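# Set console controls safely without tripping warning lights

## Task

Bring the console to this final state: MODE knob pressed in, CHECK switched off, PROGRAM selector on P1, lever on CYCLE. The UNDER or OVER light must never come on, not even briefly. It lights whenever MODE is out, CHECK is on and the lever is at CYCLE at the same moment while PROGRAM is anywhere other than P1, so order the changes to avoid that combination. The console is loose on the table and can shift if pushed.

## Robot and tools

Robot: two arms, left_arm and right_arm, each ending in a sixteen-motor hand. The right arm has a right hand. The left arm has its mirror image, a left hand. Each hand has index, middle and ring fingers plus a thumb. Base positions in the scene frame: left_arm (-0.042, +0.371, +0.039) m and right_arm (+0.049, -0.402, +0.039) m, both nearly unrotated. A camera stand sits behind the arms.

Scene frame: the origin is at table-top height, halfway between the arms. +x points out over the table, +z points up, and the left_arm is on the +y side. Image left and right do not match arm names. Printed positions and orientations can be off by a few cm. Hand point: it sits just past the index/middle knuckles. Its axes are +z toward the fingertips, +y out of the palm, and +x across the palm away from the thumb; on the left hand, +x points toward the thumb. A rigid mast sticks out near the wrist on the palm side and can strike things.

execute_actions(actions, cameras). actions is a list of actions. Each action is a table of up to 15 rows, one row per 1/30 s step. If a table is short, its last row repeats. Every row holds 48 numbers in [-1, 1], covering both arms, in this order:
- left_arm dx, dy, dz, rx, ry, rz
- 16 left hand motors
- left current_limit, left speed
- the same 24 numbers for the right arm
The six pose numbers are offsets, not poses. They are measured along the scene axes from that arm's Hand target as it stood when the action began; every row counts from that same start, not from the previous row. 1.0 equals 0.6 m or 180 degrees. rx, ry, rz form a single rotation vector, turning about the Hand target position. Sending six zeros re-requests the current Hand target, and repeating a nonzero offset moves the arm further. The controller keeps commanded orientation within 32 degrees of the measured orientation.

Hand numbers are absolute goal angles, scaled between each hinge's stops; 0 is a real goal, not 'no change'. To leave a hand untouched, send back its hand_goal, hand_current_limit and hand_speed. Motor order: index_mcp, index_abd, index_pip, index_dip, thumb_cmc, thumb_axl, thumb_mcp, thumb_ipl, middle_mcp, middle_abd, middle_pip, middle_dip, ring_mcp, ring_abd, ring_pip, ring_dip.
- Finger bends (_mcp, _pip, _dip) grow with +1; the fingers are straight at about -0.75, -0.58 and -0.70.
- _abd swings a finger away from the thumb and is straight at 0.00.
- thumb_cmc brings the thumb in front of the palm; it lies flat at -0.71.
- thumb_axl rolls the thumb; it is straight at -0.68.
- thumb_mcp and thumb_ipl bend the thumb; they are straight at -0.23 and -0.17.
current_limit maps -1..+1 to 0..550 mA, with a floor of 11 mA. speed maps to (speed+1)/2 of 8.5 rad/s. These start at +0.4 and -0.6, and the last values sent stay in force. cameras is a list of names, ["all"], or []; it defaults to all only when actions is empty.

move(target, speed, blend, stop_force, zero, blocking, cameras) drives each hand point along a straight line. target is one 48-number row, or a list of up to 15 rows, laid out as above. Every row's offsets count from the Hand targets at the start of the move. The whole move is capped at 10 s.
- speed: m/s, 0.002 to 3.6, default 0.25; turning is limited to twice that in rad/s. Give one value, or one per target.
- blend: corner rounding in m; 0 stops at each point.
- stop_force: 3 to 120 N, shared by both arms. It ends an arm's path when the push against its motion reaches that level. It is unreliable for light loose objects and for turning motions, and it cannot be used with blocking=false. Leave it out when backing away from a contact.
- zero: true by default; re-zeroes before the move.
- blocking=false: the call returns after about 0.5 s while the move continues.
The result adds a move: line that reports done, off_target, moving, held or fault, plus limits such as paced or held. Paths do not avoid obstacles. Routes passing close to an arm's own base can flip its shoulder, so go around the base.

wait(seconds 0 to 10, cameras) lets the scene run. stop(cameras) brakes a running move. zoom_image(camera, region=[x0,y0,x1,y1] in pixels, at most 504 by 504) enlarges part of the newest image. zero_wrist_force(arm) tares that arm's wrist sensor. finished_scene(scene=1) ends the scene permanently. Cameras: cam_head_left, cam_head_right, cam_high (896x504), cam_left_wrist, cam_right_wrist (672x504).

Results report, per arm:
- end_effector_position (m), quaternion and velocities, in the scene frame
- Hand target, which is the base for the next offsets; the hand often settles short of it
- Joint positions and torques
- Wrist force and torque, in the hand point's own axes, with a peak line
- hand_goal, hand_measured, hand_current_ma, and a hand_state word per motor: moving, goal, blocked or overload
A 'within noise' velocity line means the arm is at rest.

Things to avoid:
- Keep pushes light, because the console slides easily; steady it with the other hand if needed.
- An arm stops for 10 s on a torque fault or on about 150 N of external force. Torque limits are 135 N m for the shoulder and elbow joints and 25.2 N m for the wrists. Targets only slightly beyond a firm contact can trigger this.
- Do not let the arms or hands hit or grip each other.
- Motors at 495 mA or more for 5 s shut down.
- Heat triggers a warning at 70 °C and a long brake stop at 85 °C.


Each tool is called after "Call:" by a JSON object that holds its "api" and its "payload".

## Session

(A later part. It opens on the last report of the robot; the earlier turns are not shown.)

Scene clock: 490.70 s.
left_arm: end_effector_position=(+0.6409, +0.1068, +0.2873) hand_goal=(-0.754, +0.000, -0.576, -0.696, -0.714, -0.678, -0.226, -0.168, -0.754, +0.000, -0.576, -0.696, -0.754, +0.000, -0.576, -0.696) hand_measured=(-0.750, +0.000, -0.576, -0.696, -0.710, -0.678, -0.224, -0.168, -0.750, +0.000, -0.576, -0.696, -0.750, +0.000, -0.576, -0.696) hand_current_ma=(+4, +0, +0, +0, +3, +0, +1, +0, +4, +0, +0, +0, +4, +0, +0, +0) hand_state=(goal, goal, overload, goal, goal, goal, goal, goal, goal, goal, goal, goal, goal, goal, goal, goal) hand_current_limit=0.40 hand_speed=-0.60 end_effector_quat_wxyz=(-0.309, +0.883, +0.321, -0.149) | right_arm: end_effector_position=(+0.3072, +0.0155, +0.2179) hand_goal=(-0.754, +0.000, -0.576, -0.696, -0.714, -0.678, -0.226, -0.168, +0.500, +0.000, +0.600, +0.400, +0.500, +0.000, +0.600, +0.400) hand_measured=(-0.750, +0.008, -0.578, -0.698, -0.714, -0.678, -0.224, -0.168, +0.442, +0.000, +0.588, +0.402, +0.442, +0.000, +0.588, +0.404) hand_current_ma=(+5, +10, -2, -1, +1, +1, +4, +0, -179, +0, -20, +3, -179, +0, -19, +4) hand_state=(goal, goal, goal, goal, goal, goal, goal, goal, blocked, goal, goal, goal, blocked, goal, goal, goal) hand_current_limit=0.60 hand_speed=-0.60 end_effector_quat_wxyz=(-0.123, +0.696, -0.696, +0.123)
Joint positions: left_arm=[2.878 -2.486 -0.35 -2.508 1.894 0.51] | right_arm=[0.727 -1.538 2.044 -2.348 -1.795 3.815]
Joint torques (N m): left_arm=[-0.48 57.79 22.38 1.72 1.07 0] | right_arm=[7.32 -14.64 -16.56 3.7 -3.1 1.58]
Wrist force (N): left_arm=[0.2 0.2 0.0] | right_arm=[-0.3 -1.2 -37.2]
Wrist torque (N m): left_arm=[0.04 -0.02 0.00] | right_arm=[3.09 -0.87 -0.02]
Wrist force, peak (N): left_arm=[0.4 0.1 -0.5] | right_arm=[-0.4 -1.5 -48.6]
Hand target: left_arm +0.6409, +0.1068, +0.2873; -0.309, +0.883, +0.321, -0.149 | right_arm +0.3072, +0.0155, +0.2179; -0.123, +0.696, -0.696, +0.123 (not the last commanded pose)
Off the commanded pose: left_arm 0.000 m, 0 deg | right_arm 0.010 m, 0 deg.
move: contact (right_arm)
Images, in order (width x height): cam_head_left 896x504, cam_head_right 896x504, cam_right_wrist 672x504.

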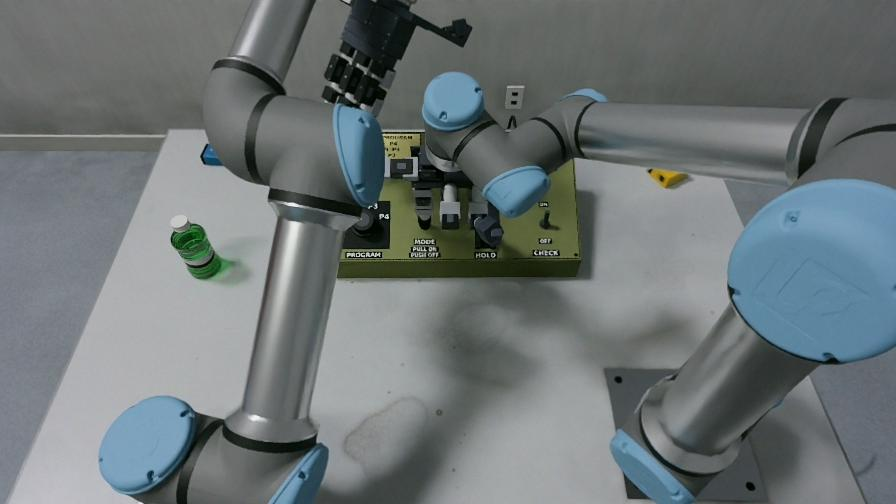

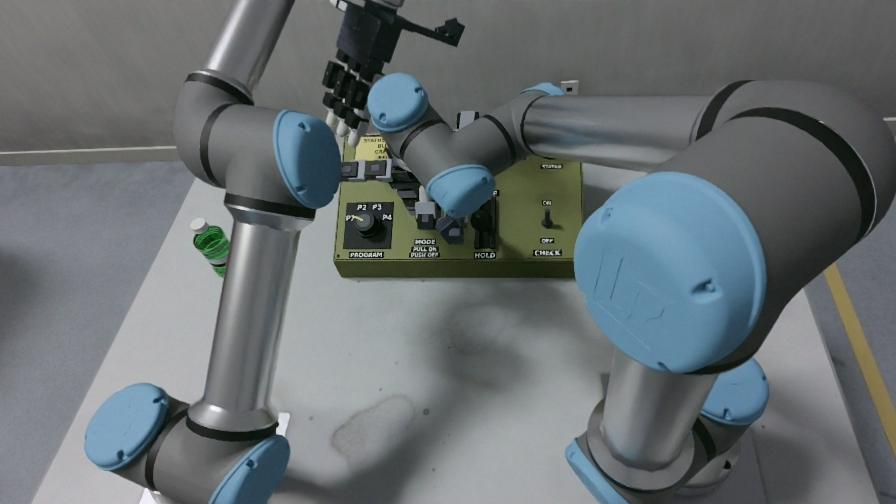

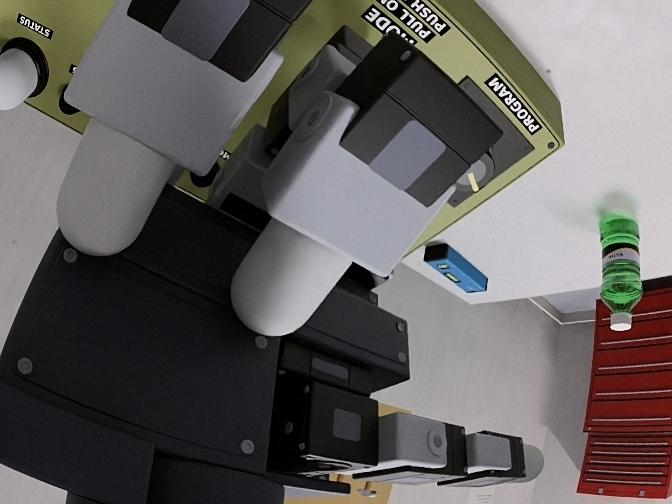

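Call:
{"api": "move", "payload": {"target": [0,0,0,0,0,0,-0.754,0,-0.576,-0.696,-0.714,-0.678,-0.226,-0.168,-0.754,0,-0.576,-0.696,-0.754,0,-0.576,-0.696,0.4,-0.6,-0.05,0,0.2,0,0,0,-0.754,0,-0.576,-0.696,-0.714,-0.678,-0.226,-0.168,0.5,0,0.6,0.4,0.5,0,0.6,0.4,0.6,-0.6], "speed": 0.15, "cameras": ["cam_head_left","cam_head_right","cam_right_wrist"]}}

Call:
{"api": "zoom_image", "payload": {"camera": "cam_head_left", "region": [400, 120, 600, 270]}}

Call:
{"api": "zoom_image", "payload": {"camera": "cam_head_right", "region": [400, 120, 600, 270]}}

Scene clock: 531.33 s.
left_arm: end_effector_position=(+0.6409, +0.1068, +0.2873) hand_goal=(-0.754, +0.000, -0.576, -0.696, -0.714, -0.678, -0.226, -0.168, -0.754, +0.000, -0.576, -0.696, -0.754, +0.000, -0.576, -0.696) hand_measured=(-0.750, +0.000, -0.576, -0.696, -0.710, -0.678, -0.224, -0.168, -0.750, +0.000, -0.576, -0.696, -0.750, +0.000, -0.576, -0.696) hand_current_ma=(+4, +0, +0, +0, +3, +0, +1, +0, +4, +0, +0, +0, +4, +0, +0, +0) hand_state=(goal, goal, overload, goal, goal, goal, goal, goal, goal, goal, goal, goal, goal, goal, goal, goal) hand_current_limit=0.40 hand_speed=-0.60 end_effector_quat_wxyz=(-0.309, +0.883, +0.321, -0.149) | right_arm: end_effector_position=(+0.2882, +0.0159, +0.2942) hand_goal=(-0.754, +0.000, -0.576, -0.696, -0.714, -0.678, -0.226, -0.168, +0.500, +0.000, +0.600, +0.400, +0.500, +0.000, +0.600, +0.400) hand_measured=(-0.750, +0.002, -0.578, -0.698, -0.712, -0.678, -0.224, -0.168, +0.442, +0.000, +0.588, +0.404, +0.442, +0.000, +0.588, +0.404) hand_current_ma=(+4, +2, -1, -1, +1, +1, +4, +0, -179, +0, -20, +3, -179, +0, -19, +4) hand_state=(goal, goal, goal, goal, goal, goal, goal, goal, blocked, goal, goal, goal, blocked, goal, goal, goal) hand_current_limit=0.60 hand_speed=-0.60 end_effector_quat_wxyz=(-0.125, +0.696, -0.696, +0.123)
Joint positions: left_arm=[2.878 -2.486 -0.35 -2.508 1.894 0.51] | right_arm=[0.755 -1.642 1.933 -2.131 -1.802 3.842]
Joint torques (N m): left_arm=[-0.54 57.8 22.99 1.74 1.1 0.05] | right_arm=[-8.23 -7.85 -10.85 -4.72 1.22 -2.08]
Wrist force (N): left_arm=[0.4 0.1 -0.3] | right_arm=[-0.7 -0.7 0.2]
Wrist torque (N m): left_arm=[0.04 -0.06 0.03] | right_arm=[0.18 0.01 -0.06]
Wrist force, peak (N): left_arm=[0.5 0.1 -0.4] | right_arm=[-0.5 -1.4 -37.8]
Hand target: left_arm +0.6409, +0.1068, +0.2873; -0.309, +0.883, +0.321, -0.149 | right_arm +0.2882, +0.0159, +0.2941; -0.125, +0.696, -0.696, +0.123 (not the last commanded pose)
Off the commanded pose: left_arm 0.000 m, 0 deg | right_arm 0.045 m, 0 deg.
move: held (right_arm; a check stopped the path); limits=held
pose unreachable (right arm): on one or more control steps of this call, first in action 0 (counted from 0), this arm could not follow its commanded pose, so it was not sent that pose on those steps. It may still have moved: this result reports where it is.
cause: moving toward the commanded pose would bring a part of the arm too close to another arm (a part of this arm just beyond joint 6 (wrist 3) and a part of the left arm just beyond its joint 2 (shoulder lift), along the way the arms are being sent, or toward where that arm still pushes).
Images, in order (width x height): cam_head_left 896x504, cam_head_right 896x504, cam_right_wrist 672x504.

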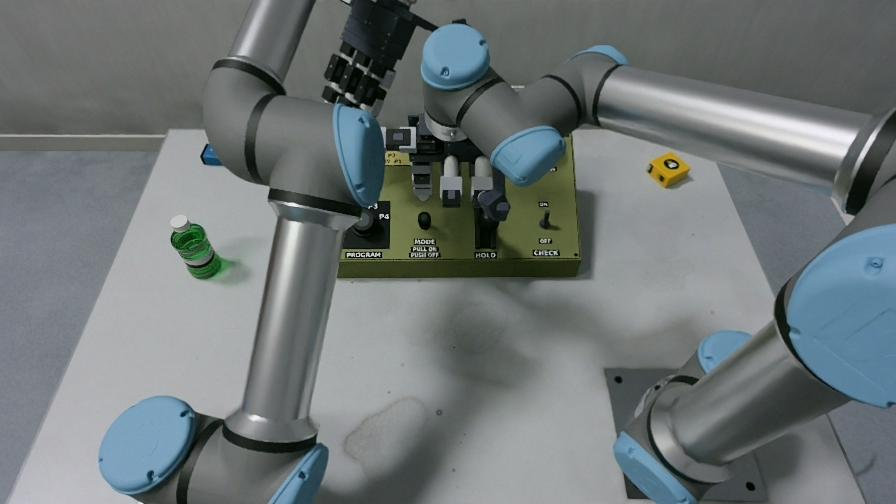

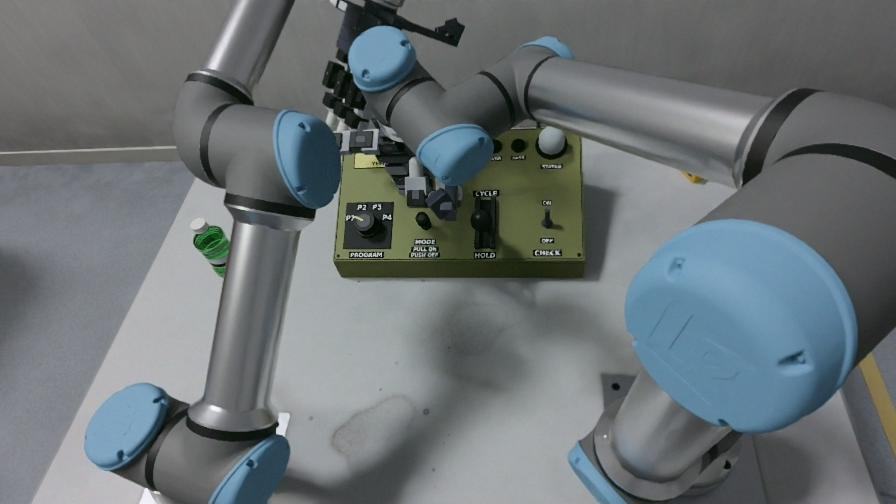

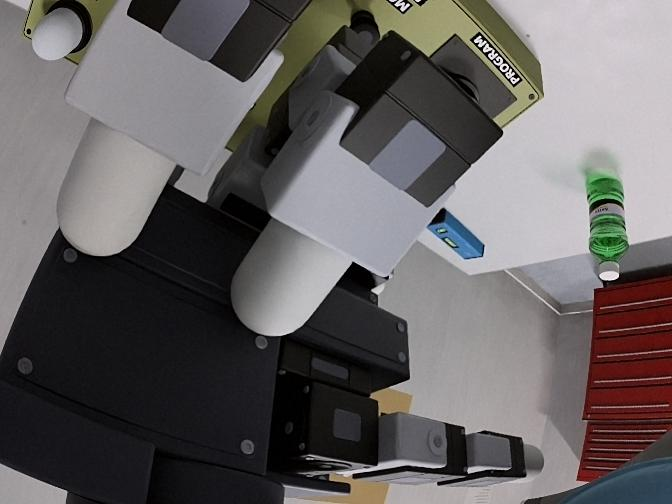

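Scaled by 2.520.

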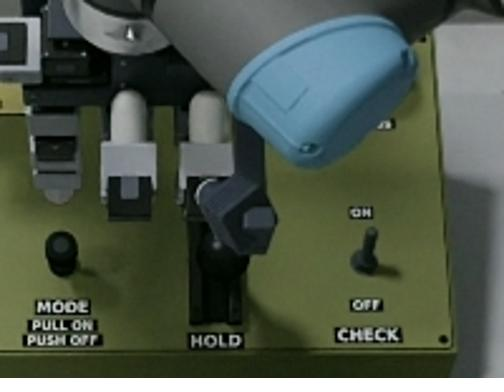

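Scaled by 2.520.

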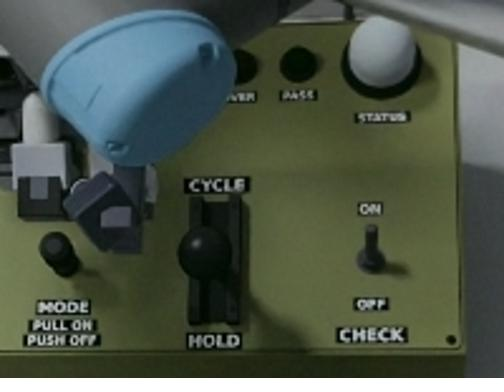

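Call:
{"api": "move", "payload": {"target": [[0,0,0,0,0,0,-0.754,0,-0.576,-0.696,-0.714,-0.678,-0.226,-0.168,-0.754,0,-0.576,-0.696,-0.754,0,-0.576,-0.696,0.4,-0.6,0,0,0,0,0,0,0.44,0,0.6,0.4,-0.714,-0.678,-0.226,-0.168,0.44,0,0.6,0.4,0.44,0,0.6,0.4,0.6,-0.6],[0,0,0,0,0,0,-0.754,0,-0.576,-0.696,-0.714,-0.678,-0.226,-0.168,-0.754,0,-0.576,-0.696,-0.754,0,-0.576,-0.696,0.4,-0.6,0.32,-0.353,-0.157,0,0,0,0.44,0,0.6,0.4,-0.714,-0.678,-0.226,-0.168,0.44,0,0.6,0.4,0.44,0,0.6,0.4,0.6,-0.6]], "speed": 0.2, "cameras": ["cam_head_left","cam_head_right","cam_right_wrist","cam_high"]}}

Call:
{"api": "zoom_image", "payload": {"camera": "cam_head_left", "region": [440, 120, 600, 270]}}

Call:
{"api": "zoom_image", "payload": {"camera": "cam_head_right", "region": [440, 120, 600, 270]}}

Call:
{"api": "zoom_image", "payload": {"camera": "cam_high", "region": [340, 110, 500, 230]}}

Scene clock: 616.47 s.
left_arm: end_effector_position=(+0.6409, +0.1068, +0.2873) hand_goal=(-0.754, +0.000, -0.576, -0.696, -0.714, -0.678, -0.226, -0.168, -0.754, +0.000, -0.576, -0.696, -0.754, +0.000, -0.576, -0.696) hand_measured=(-0.750, +0.000, -0.576, -0.696, -0.710, -0.678, -0.224, -0.168, -0.750, +0.000, -0.576, -0.696, -0.750, +0.000, -0.576, -0.696) hand_current_ma=(+4, +0, +0, +0, +3, +0, +1, +0, +4, +0, +0, +0, +4, +0, +0, +0) hand_state=(goal, goal, overload, goal, goal, goal, goal, goal, goal, goal, goal, goal, goal, goal, goal, goal) hand_current_limit=0.40 hand_speed=-0.60 end_effector_quat_wxyz=(-0.309, +0.883, +0.321, -0.149) | right_arm: end_effector_position=(+0.4800, -0.1958, +0.2000) hand_goal=(+0.440, +0.000, +0.600, +0.400, -0.714, -0.678, -0.226, -0.168, +0.440, +0.000, +0.600, +0.400, +0.440, +0.000, +0.600, +0.400) hand_measured=(+0.424, +0.002, +0.594, +0.398, -0.712, -0.678, -0.224, -0.168, +0.430, +0.000, +0.592, +0.402, +0.430, +0.000, +0.594, +0.402) hand_current_ma=(-33, +2, -7, -3, +1, +1, +4, +0, -17, +0, -10, +3, -16, +0, -10, +3) hand_state=(goal, goal, goal, goal, goal, goal, goal, goal, goal, goal, goal, goal, goal, goal, goal, goal) hand_current_limit=0.60 hand_speed=-0.60 end_effector_quat_wxyz=(-0.125, +0.696, -0.696, +0.123)
Joint positions: left_arm=[2.878 -2.486 -0.35 -2.508 1.894 0.51] | right_arm=[0.135 -1.507 2.086 -2.501 -1.607 3.248]
Joint torques (N m): left_arm=[0.05 57.82 22.78 1.84 1.19 0.01] | right_arm=[-7.5 -11.9 -30.53 -4.82 1.28 -2.45]
Wrist force (N): left_arm=[0.1 0.1 -0.5] | right_arm=[-0.4 -0.9 0.1]
Wrist torque (N m): left_arm=[0.06 -0.03 0.00] | right_arm=[0.24 -0.03 -0.03]
Wrist force, peak (N): left_arm=[0.3 -0.1 -0.6] | right_arm=[0.0 -1.6 0.9]
Hand target: left_arm +0.6409, +0.1068, +0.2873; -0.309, +0.883, +0.321, -0.149 | right_arm +0.4802, -0.1959, +0.1999; -0.125, +0.696, -0.696, +0.123
Off the commanded pose: left_arm 0.000 m, 0 deg | right_arm 0.000 m, 0 deg.
move: done
Images, in order (width x height): cam_head_left 896x504, cam_head_right 896x504, cam_high 896x504, cam_right_wrist 672x504.

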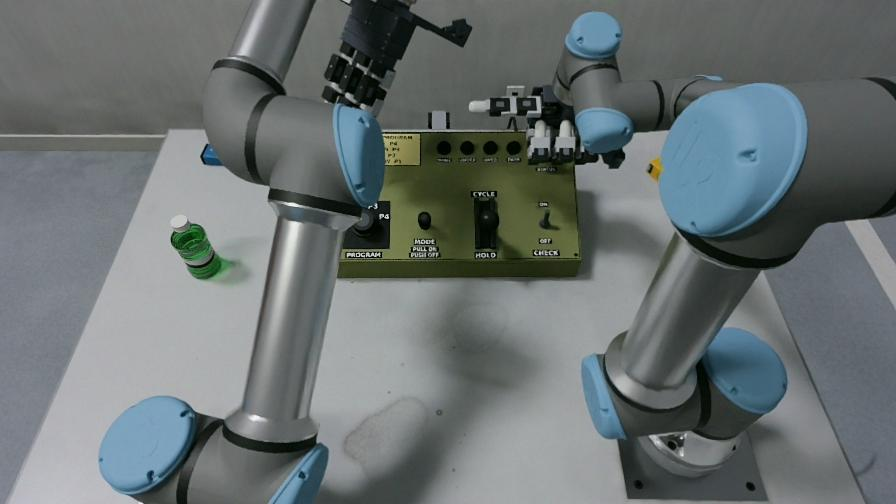

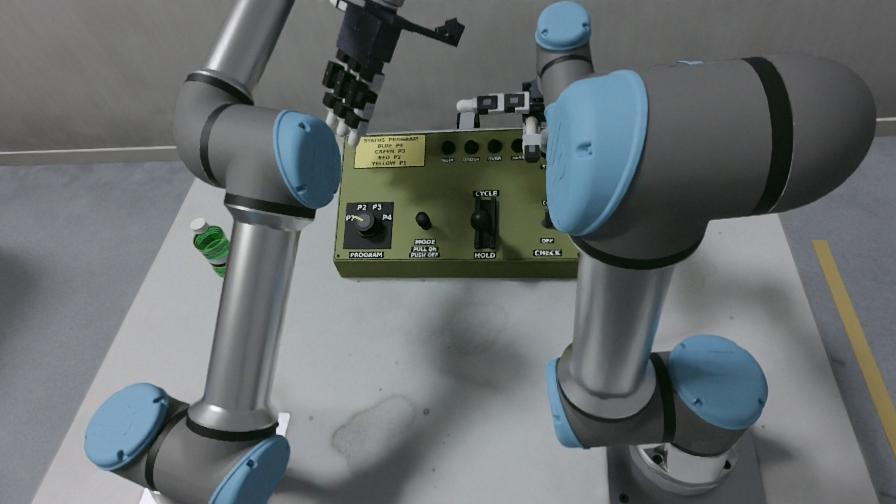

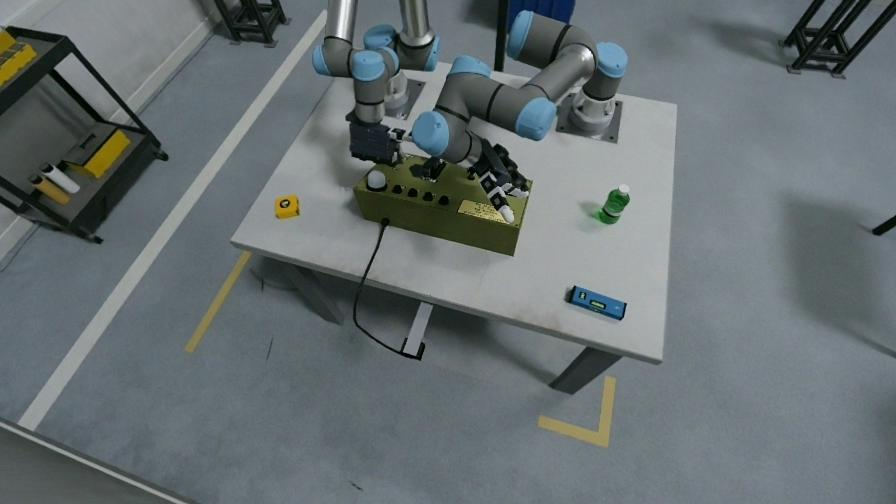

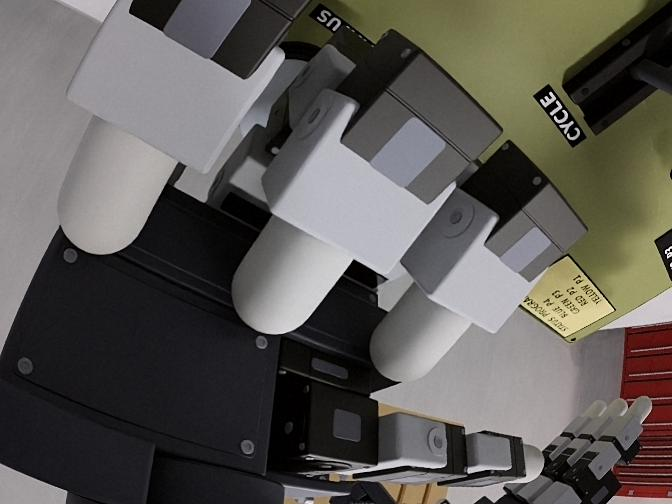

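Scaled by 3.150.

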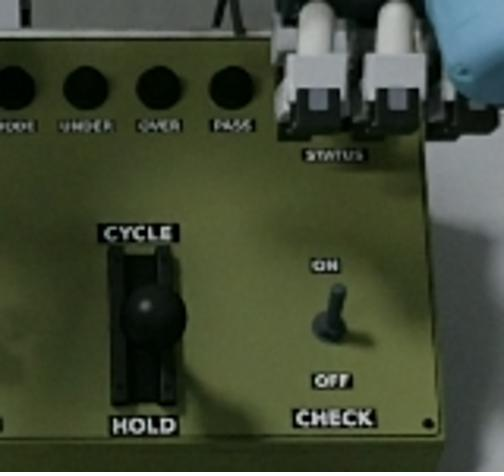

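Scaled by 3.150.

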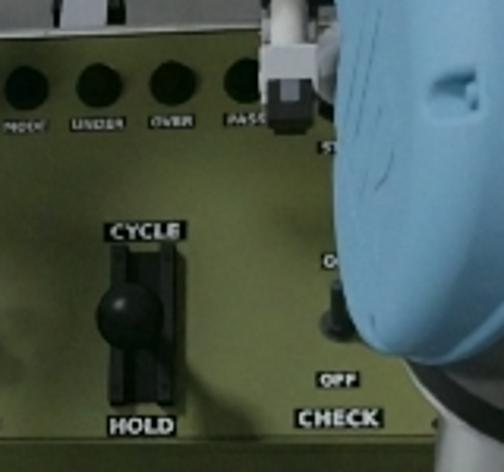

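Scaled by 3.150.

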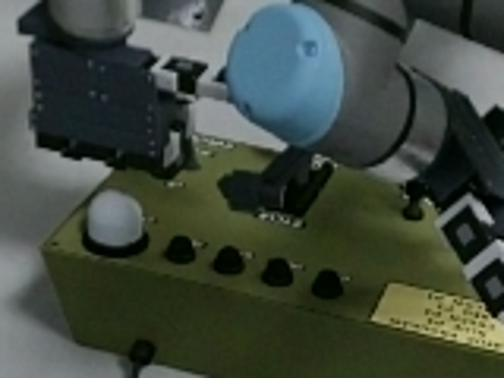

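Call:
{"api": "move", "payload": {"target": [0,0,0,0,0,0,-0.754,0,-0.576,-0.696,-0.714,-0.678,-0.226,-0.168,-0.754,0,-0.576,-0.696,-0.754,0,-0.576,-0.696,0.4,-0.6,-0.01,0.038,-0.125,0,0,0,0.44,0,0.6,0.4,-0.714,-0.678,-0.226,-0.168,0.44,0,0.6,0.4,0.44,0,0.6,0.4,0.6,-0.6], "speed": 0.06, "stop_force": 4, "cameras": ["cam_head_left","cam_head_right","cam_right_wrist","cam_high"]}}

Call:
{"api": "zoom_image", "payload": {"camera": "cam_head_left", "region": [480, 130, 600, 250]}}

Call:
{"api": "zoom_image", "payload": {"camera": "cam_head_right", "region": [480, 130, 600, 250]}}

Call:
{"api": "zoom_image", "payload": {"camera": "cam_high", "region": [340, 110, 500, 230]}}

Call:
{"api": "zoom_image", "payload": {"camera": "cam_right_wrist", "region": [100, 0, 600, 375]}}

Scene clock: 650.93 s.
left_arm: end_effector_position=(+0.6409, +0.1068, +0.2873) hand_goal=(-0.754, +0.000, -0.576, -0.696, -0.714, -0.678, -0.226, -0.168, -0.754, +0.000, -0.576, -0.696, -0.754, +0.000, -0.576, -0.696) hand_measured=(-0.750, +0.000, -0.576, -0.696, -0.710, -0.678, -0.224, -0.168, -0.750, +0.000, -0.576, -0.696, -0.750, +0.000, -0.576, -0.696) hand_current_ma=(+4, +0, +0, +0, +3, +0, +1, +0, +4, +0, +0, +0, +4, +0, +0, +0) hand_state=(goal, goal, overload, goal, goal, goal, goal, goal, goal, goal, goal, goal, goal, goal, goal, goal) hand_current_limit=0.40 hand_speed=-0.60 end_effector_quat_wxyz=(-0.309, +0.883, +0.321, -0.149) | right_arm: end_effector_position=(+0.4762, -0.1821, +0.1542) hand_goal=(+0.440, +0.000, +0.600, +0.400, -0.714, -0.678, -0.226, -0.168, +0.440, +0.000, +0.600, +0.400, +0.440, +0.000, +0.600, +0.400) hand_measured=(+0.424, +0.002, +0.594, +0.398, -0.712, -0.678, -0.224, -0.168, +0.430, +0.000, +0.592, +0.402, +0.430, +0.000, +0.594, +0.402) hand_current_ma=(-32, +2, -7, -3, +1, +1, +4, +0, -17, +0, -10, +3, -16, +0, -10, +3) hand_state=(goal, goal, goal, goal, goal, goal, goal, goal, goal, goal, goal, goal, goal, goal, goal, goal) hand_current_limit=0.60 hand_speed=-0.60 end_effector_quat_wxyz=(-0.125, +0.696, -0.696, +0.123)
Joint positions: left_arm=[2.878 -2.486 -0.35 -2.508 1.894 0.51] | right_arm=[0.166 -1.426 2.14 -2.634 -1.617 3.277]
Joint torques (N m): left_arm=[-0.68 57.3 23.67 1.92 1.24 -0.06] | right_arm=[-11.16 -37.13 -27.52 -0.96 -1.75 -2.07]
Wrist force (N): left_arm=[0.3 0.1 -0.1] | right_arm=[-1.9 0.4 -6.0]
Wrist torque (N m): left_arm=[0.03 -0.04 0.01] | right_arm=[0.82 0.08 -0.15]
Wrist force, peak (N): left_arm=[0.2 -0.1 -0.6] | right_arm=[29.2 7.5 -85.9]
Hand target: left_arm +0.6409, +0.1068, +0.2873; -0.309, +0.883, +0.321, -0.149 | right_arm +0.4763, -0.1821, +0.1542; -0.125, +0.696, -0.696, +0.123 (not the last commanded pose)
Off the commanded pose: left_arm 0.000 m, 0 deg | right_arm 0.031 m, 0 deg.
move: contact (right_arm)
Images, in order (width x height): cam_head_left 896x504, cam_head_right 896x504, cam_high 896x504, cam_right_wrist 672x504.

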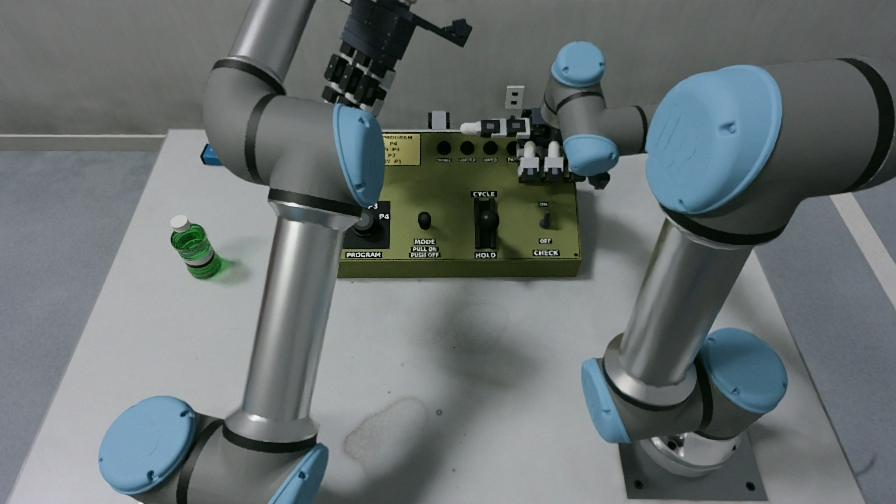

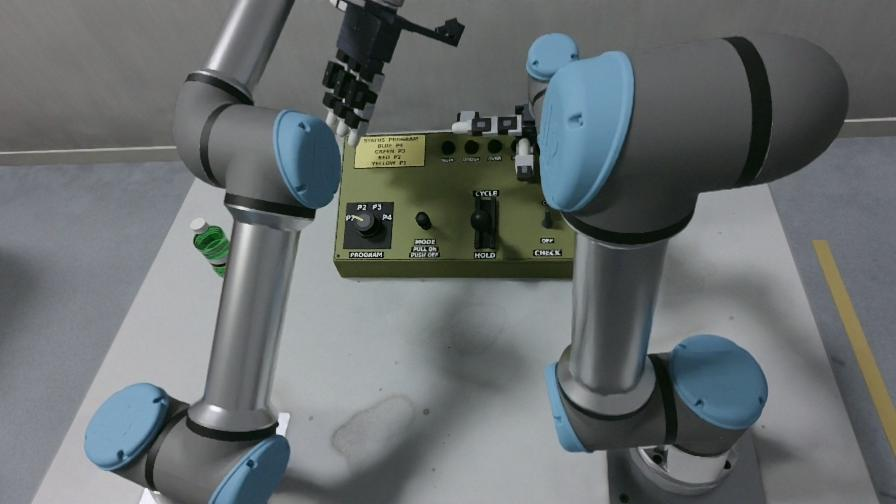

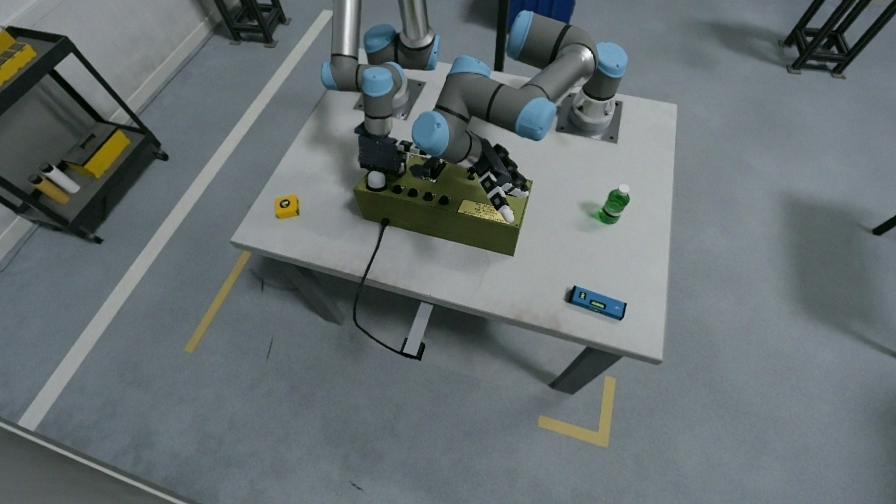

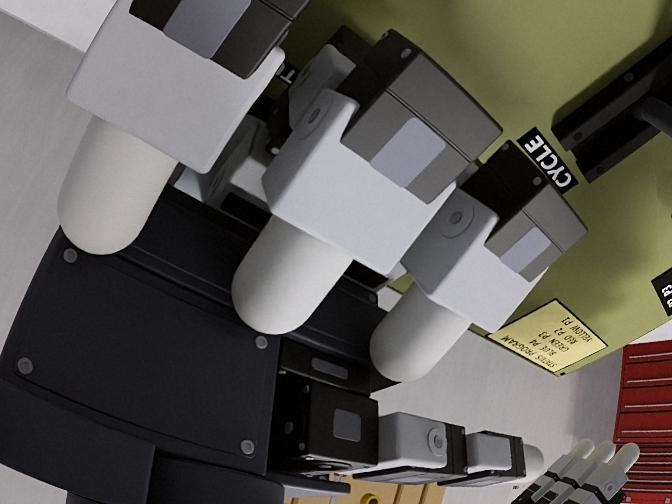

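Scaled by 4.200.

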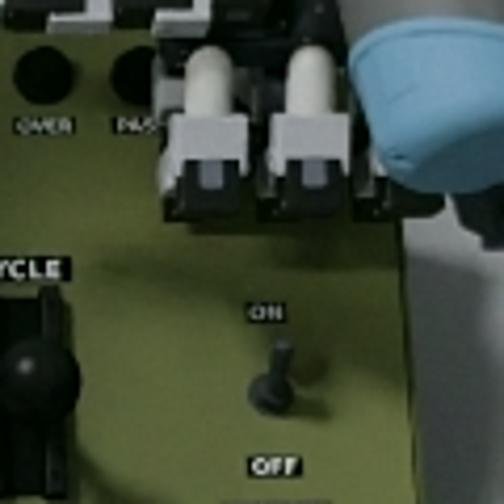

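Scaled by 4.200.

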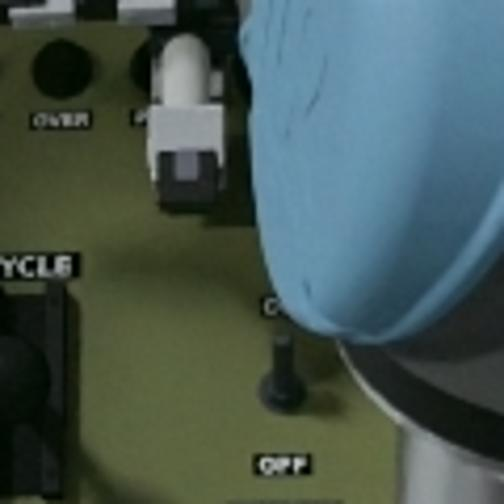

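Scaled by 3.150.

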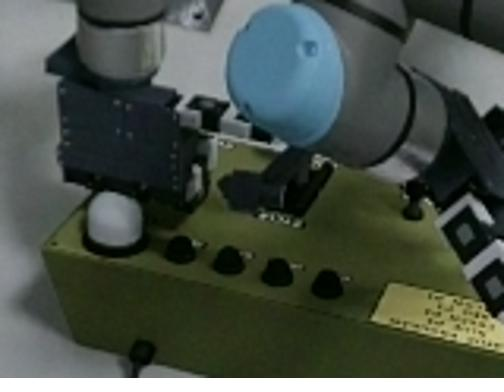

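Scaled by 1.008 from the camera's 672x504 image, which has a finer 960x720 frame.

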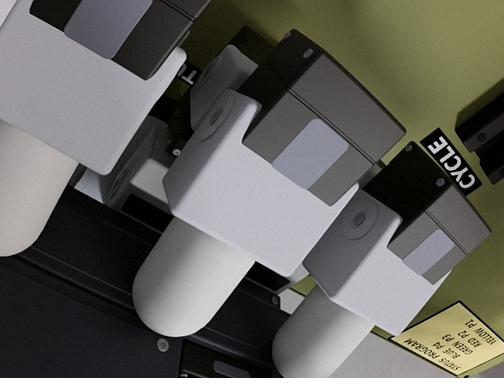

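Call:
{"api": "move", "payload": {"target": [[0,0,0,0,0,0,-0.754,0,-0.576,-0.696,-0.714,-0.678,-0.226,-0.168,-0.754,0,-0.576,-0.696,-0.754,0,-0.576,-0.696,0.4,-0.6,0,0,0.025,0,0,0,0.44,0,0.6,0.4,-0.714,-0.678,-0.226,-0.168,0.44,0,0.6,0.4,0.44,0,0.6,0.4,0.6,-0.6],[0,0,0,0,0,0,-0.754,0,-0.576,-0.696,-0.714,-0.678,-0.226,-0.168,-0.754,0,-0.576,-0.696,-0.754,0,-0.576,-0.696,0.4,-0.6,-0.055,0.012,0.025,0,0,0,0.44,0,0.6,0.4,-0.714,-0.678,-0.226,-0.168,0.44,0,0.6,0.4,0.44,0,0.6,0.4,0.6,-0.6]], "speed": 0.06, "cameras": ["cam_head_left","cam_head_right","cam_right_wrist","cam_high"]}}

Call:
{"api": "zoom_image", "payload": {"camera": "cam_head_left", "region": [480, 130, 600, 250]}}

Call:
{"api": "zoom_image", "payload": {"camera": "cam_head_right", "region": [480, 130, 600, 250]}}

Call:
{"api": "zoom_image", "payload": {"camera": "cam_high", "region": [340, 130, 440, 205]}}

Scene clock: 680.87 s.
left_arm: end_effector_position=(+0.6409, +0.1068, +0.2873) hand_goal=(-0.754, +0.000, -0.576, -0.696, -0.714, -0.678, -0.226, -0.168, -0.754, +0.000, -0.576, -0.696, -0.754, +0.000, -0.576, -0.696) hand_measured=(-0.750, +0.000, -0.576, -0.696, -0.710, -0.678, -0.224, -0.168, -0.750, +0.000, -0.576, -0.696, -0.750, +0.000, -0.576, -0.696) hand_current_ma=(+4, +0, +0, +0, +3, +0, +1, +0, +4, +0, +0, +0, +4, +0, +0, +0) hand_state=(goal, goal, overload, goal, goal, goal, goal, goal, goal, goal, goal, goal, goal, goal, goal, goal) hand_current_limit=0.40 hand_speed=-0.60 end_effector_quat_wxyz=(-0.309, +0.883, +0.321, -0.149) | right_arm: end_effector_position=(+0.4435, -0.1749, +0.1691) hand_goal=(+0.440, +0.000, +0.600, +0.400, -0.714, -0.678, -0.226, -0.168, +0.440, +0.000, +0.600, +0.400, +0.440, +0.000, +0.600, +0.400) hand_measured=(+0.424, +0.002, +0.594, +0.398, -0.712, -0.678, -0.224, -0.168, +0.430, +0.000, +0.592, +0.402, +0.430, +0.000, +0.594, +0.402) hand_current_ma=(-32, +2, -7, -3, +1, +1, +4, +0, -17, +0, -10, +3, -16, +0, -10, +3) hand_state=(goal, goal, goal, goal, goal, goal, goal, goal, goal, goal, goal, goal, goal, goal, goal, goal) hand_current_limit=0.60 hand_speed=-0.60 end_effector_quat_wxyz=(-0.125, +0.696, -0.696, +0.123)
Joint positions: left_arm=[2.878 -2.486 -0.35 -2.508 1.894 0.51] | right_arm=[0.194 -1.514 2.19 -2.595 -1.627 3.303]
Joint torques (N m): left_arm=[-0.91 57.89 23.56 2.12 1.07 -0.06] | right_arm=[13.44 -37.19 -9.26 -4.49 -1.26 1.78]
Wrist force (N): left_arm=[0.3 -0.1 -0.1] | right_arm=[0.2 -1.4 0.5]
Wrist torque (N m): left_arm=[0.00 -0.06 0.03] | right_arm=[0.15 -0.12 -0.10]
Wrist force, peak (N): left_arm=[0.5 0.0 -0.5] | right_arm=[-2.0 0.6 -6.2]
Hand target: left_arm +0.6409, +0.1068, +0.2873; -0.309, +0.883, +0.321, -0.149 | right_arm +0.4433, -0.1749, +0.1692; -0.125, +0.696, -0.696, +0.123
Off the commanded pose: left_arm 0.000 m, 0 deg | right_arm 0.000 m, 0 deg.
move: done
Images, in order (width x height): cam_head_left 896x504, cam_head_right 896x504, cam_high 896x504, cam_right_wrist 672x504.

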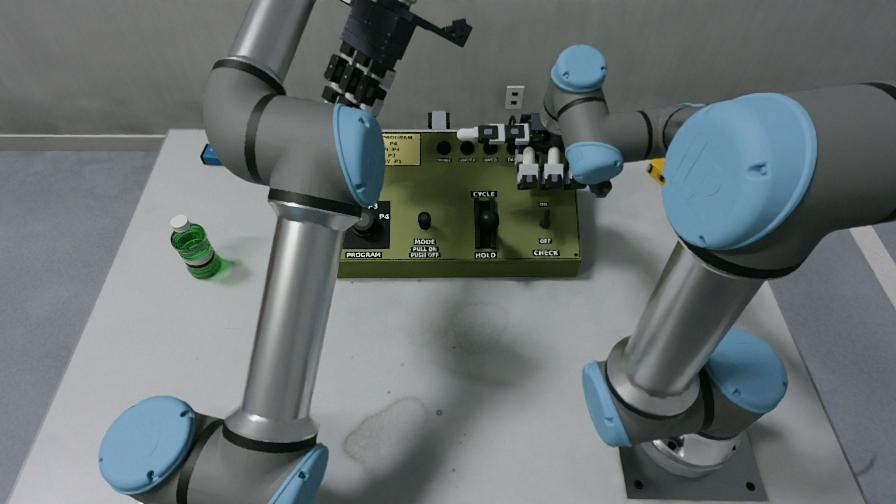

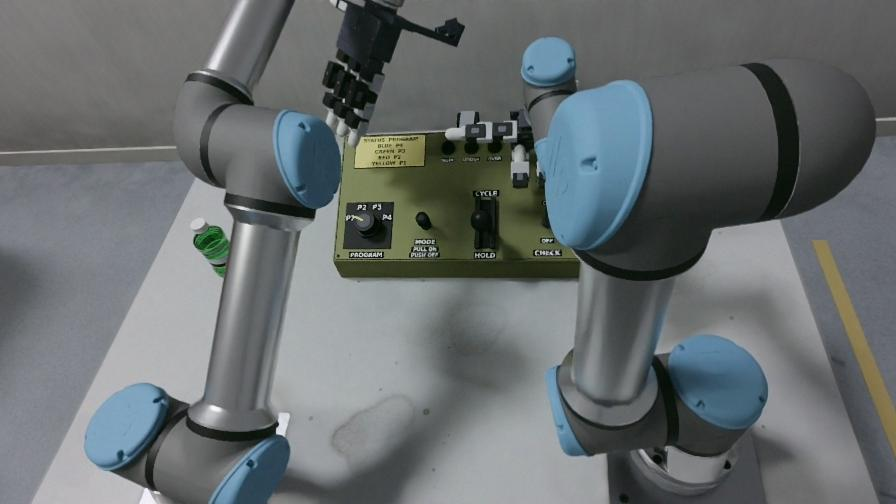

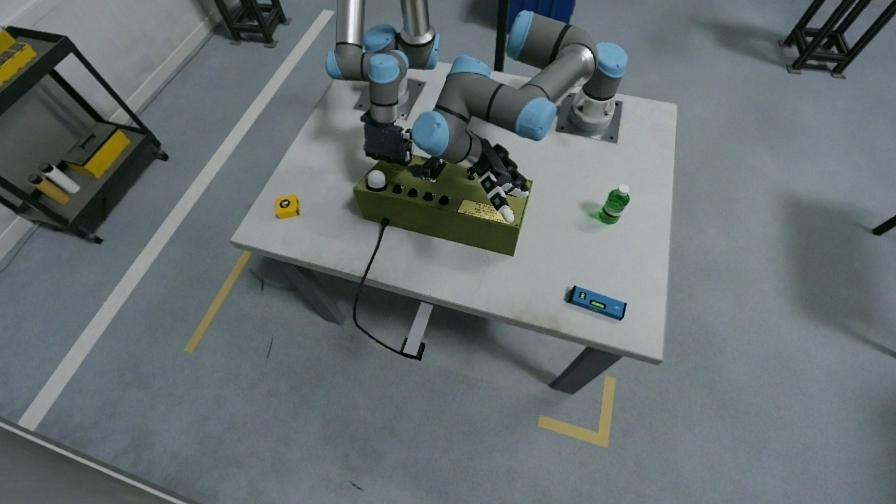

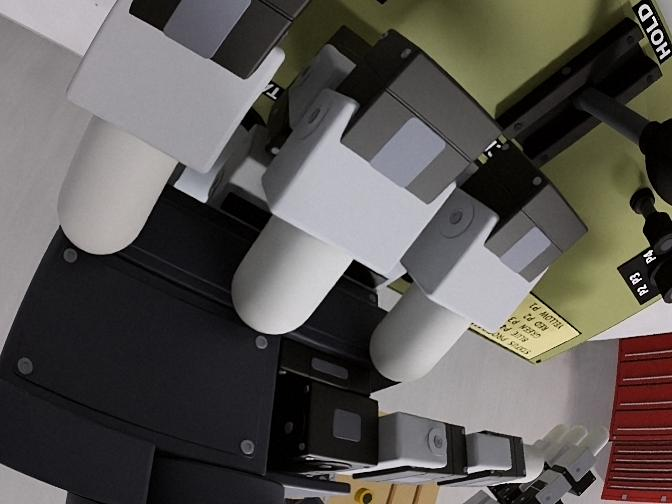

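Scaled by 4.200.

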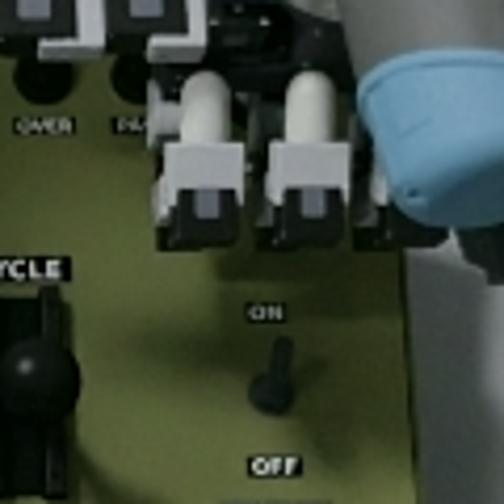

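Scaled by 4.200.

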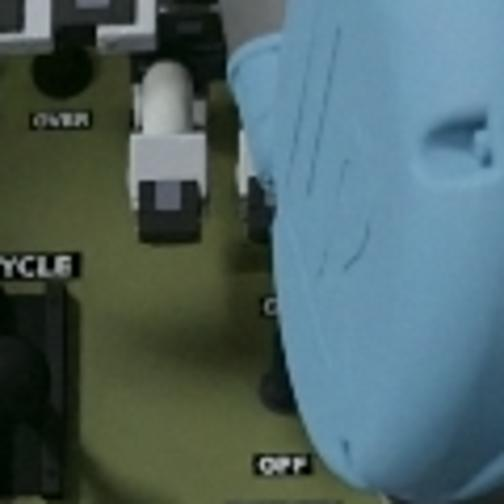

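Scaled by 5.040.

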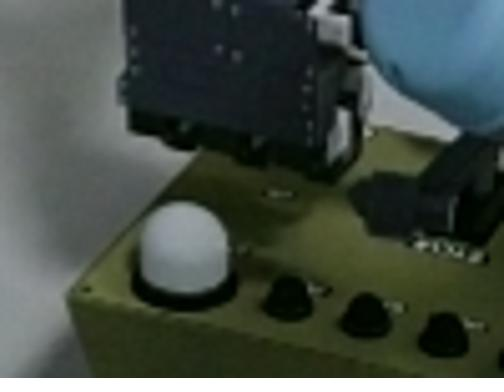

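Call:
{"api": "move", "payload": {"target": [0,0,0,0,0,0,-0.754,0,-0.576,-0.696,-0.714,-0.678,-0.226,-0.168,-0.754,0,-0.576,-0.696,-0.754,0,-0.576,-0.696,0.4,-0.6,0,0.01,-0.092,0,0,0,0.44,0,0.6,0.4,-0.714,-0.678,-0.226,-0.168,0.44,0,0.6,0.4,0.44,0,0.6,0.4,0.6,-0.6], "speed": 0.025, "stop_force": 4, "cameras": ["cam_head_left","cam_head_right","cam_right_wrist","cam_high"]}}

Call:
{"api": "zoom_image", "payload": {"camera": "cam_head_left", "region": [480, 130, 600, 250]}}

Call:
{"api": "zoom_image", "payload": {"camera": "cam_high", "region": [340, 130, 440, 205]}}

Call:
{"api": "zoom_image", "payload": {"camera": "cam_right_wrist", "region": [200, 0, 672, 354]}}

Scene clock: 704.30 s.
left_arm: end_effector_position=(+0.6409, +0.1068, +0.2873) hand_goal=(-0.754, +0.000, -0.576, -0.696, -0.714, -0.678, -0.226, -0.168, -0.754, +0.000, -0.576, -0.696, -0.754, +0.000, -0.576, -0.696) hand_measured=(-0.750, +0.000, -0.576, -0.696, -0.710, -0.678, -0.224, -0.168, -0.750, +0.000, -0.576, -0.696, -0.750, +0.000, -0.576, -0.696) hand_current_ma=(+4, +0, +0, +0, +3, +0, +1, +0, +4, +0, +0, +0, +4, +0, +0, +0) hand_state=(goal, goal, overload, goal, goal, goal, goal, goal, goal, goal, goal, goal, goal, goal, goal, goal) hand_current_limit=0.40 hand_speed=-0.60 end_effector_quat_wxyz=(-0.309, +0.883, +0.321, -0.149) | right_arm: end_effector_position=(+0.4432, -0.1694, +0.1186) hand_goal=(+0.440, +0.000, +0.600, +0.400, -0.714, -0.678, -0.226, -0.168, +0.440, +0.000, +0.600, +0.400, +0.440, +0.000, +0.600, +0.400) hand_measured=(+0.434, +0.002, +0.590, +0.402, -0.712, -0.678, -0.224, -0.168, +0.432, +0.000, +0.592, +0.404, +0.432, +0.000, +0.592, +0.404) hand_current_ma=(-9, +2, -16, +3, +1, +1, +4, +0, -12, +0, -14, +5, -12, +0, -13, +5) hand_state=(goal, goal, goal, goal, goal, goal, goal, goal, goal, goal, goal, goal, goal, goal, goal, goal) hand_current_limit=0.60 hand_speed=-0.60 end_effector_quat_wxyz=(-0.125, +0.696, -0.696, +0.123)
Joint positions: left_arm=[2.878 -2.486 -0.35 -2.508 1.894 0.51] | right_arm=[0.207 -1.406 2.242 -2.754 -1.631 3.315]
Joint torques (N m): left_arm=[-0.06 58.82 23.26 2.02 1.28 0.12] | right_arm=[-8.08 -37.69 -27.68 -1.29 1.28 -1.98]
Wrist force (N): left_arm=[0.3 0.1 -0.2] | right_arm=[0.7 -1.5 0.4]
Wrist torque (N m): left_arm=[0.03 -0.04 0.02] | right_arm=[0.12 -0.16 -0.06]
Wrist force, peak (N): left_arm=[0.5 0.0 -0.6] | right_arm=[1.2 -7.9 -18.9]
Hand target: left_arm +0.6409, +0.1068, +0.2873; -0.309, +0.883, +0.321, -0.149 | right_arm +0.4432, -0.1694, +0.1186; -0.125, +0.696, -0.696, +0.123 (not the last commanded pose)
Off the commanded pose: left_arm 0.000 m, 0 deg | right_arm 0.005 m, 0 deg.
move: contact (right_arm)
Images, in order (width x height): cam_head_left 896x504, cam_head_right 896x504, cam_high 896x504, cam_right_wrist 672x504.

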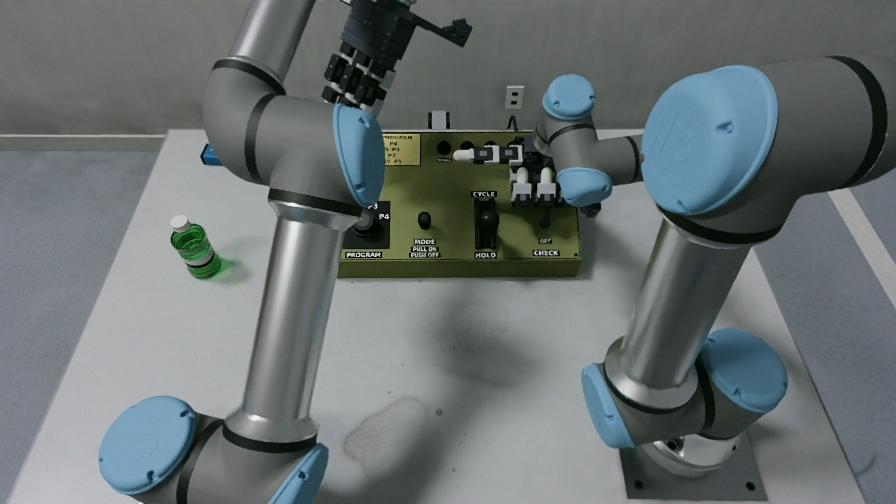

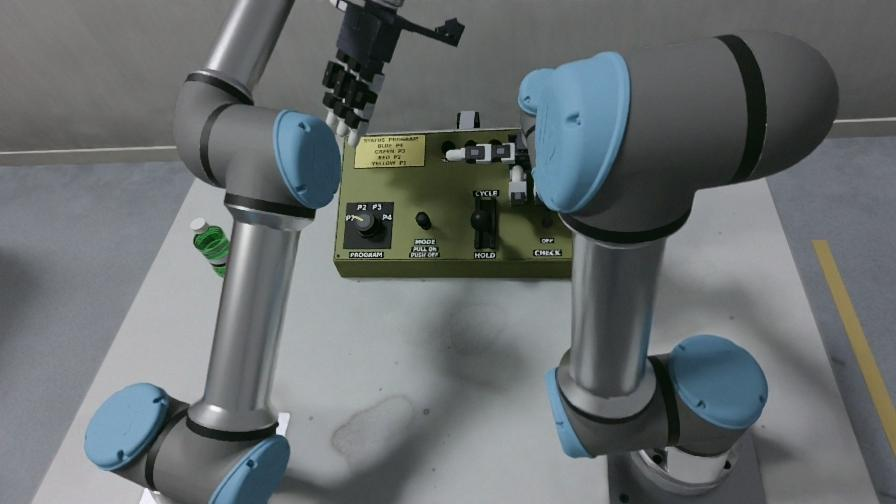

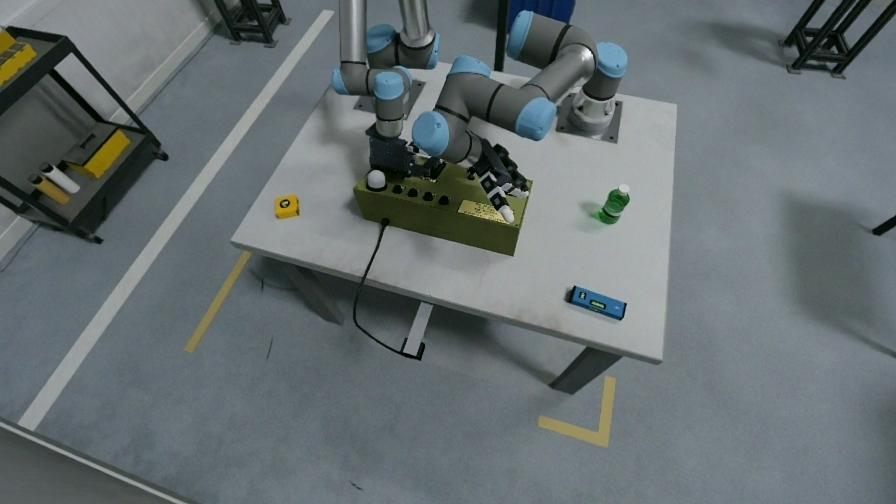

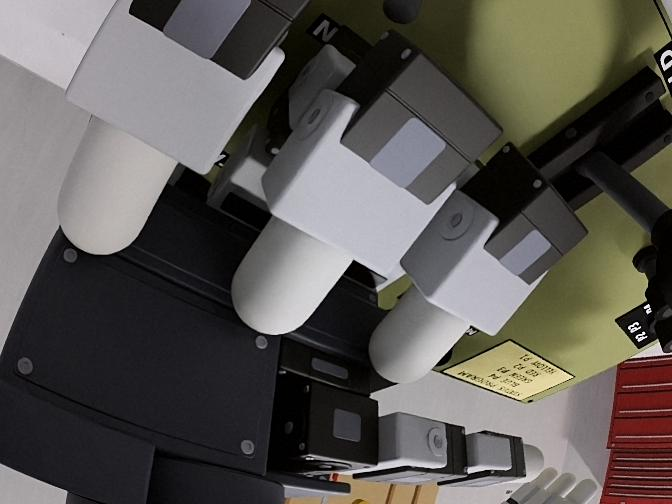

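Scaled by 4.200.

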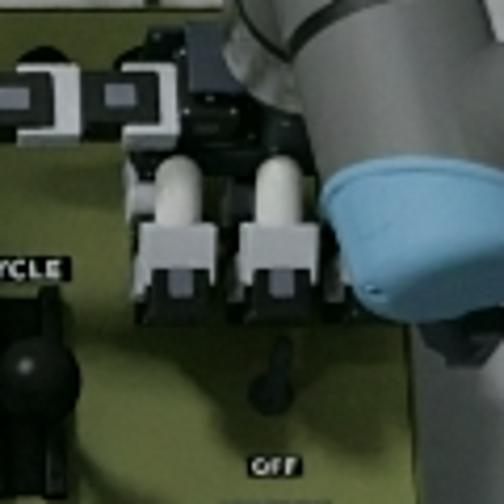

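Scaled by 5.040.

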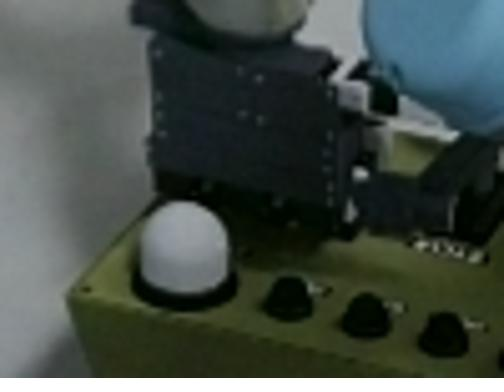

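Scaled by 1.068 from the camera's 672x504 image, which has a finer 960x720 frame.

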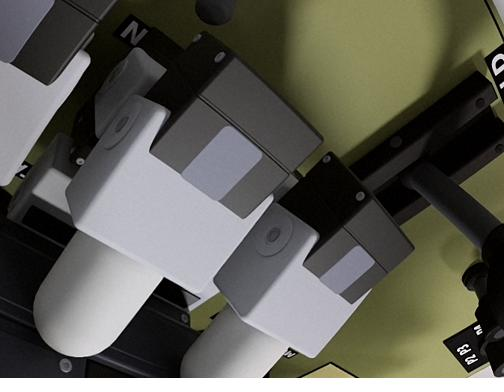

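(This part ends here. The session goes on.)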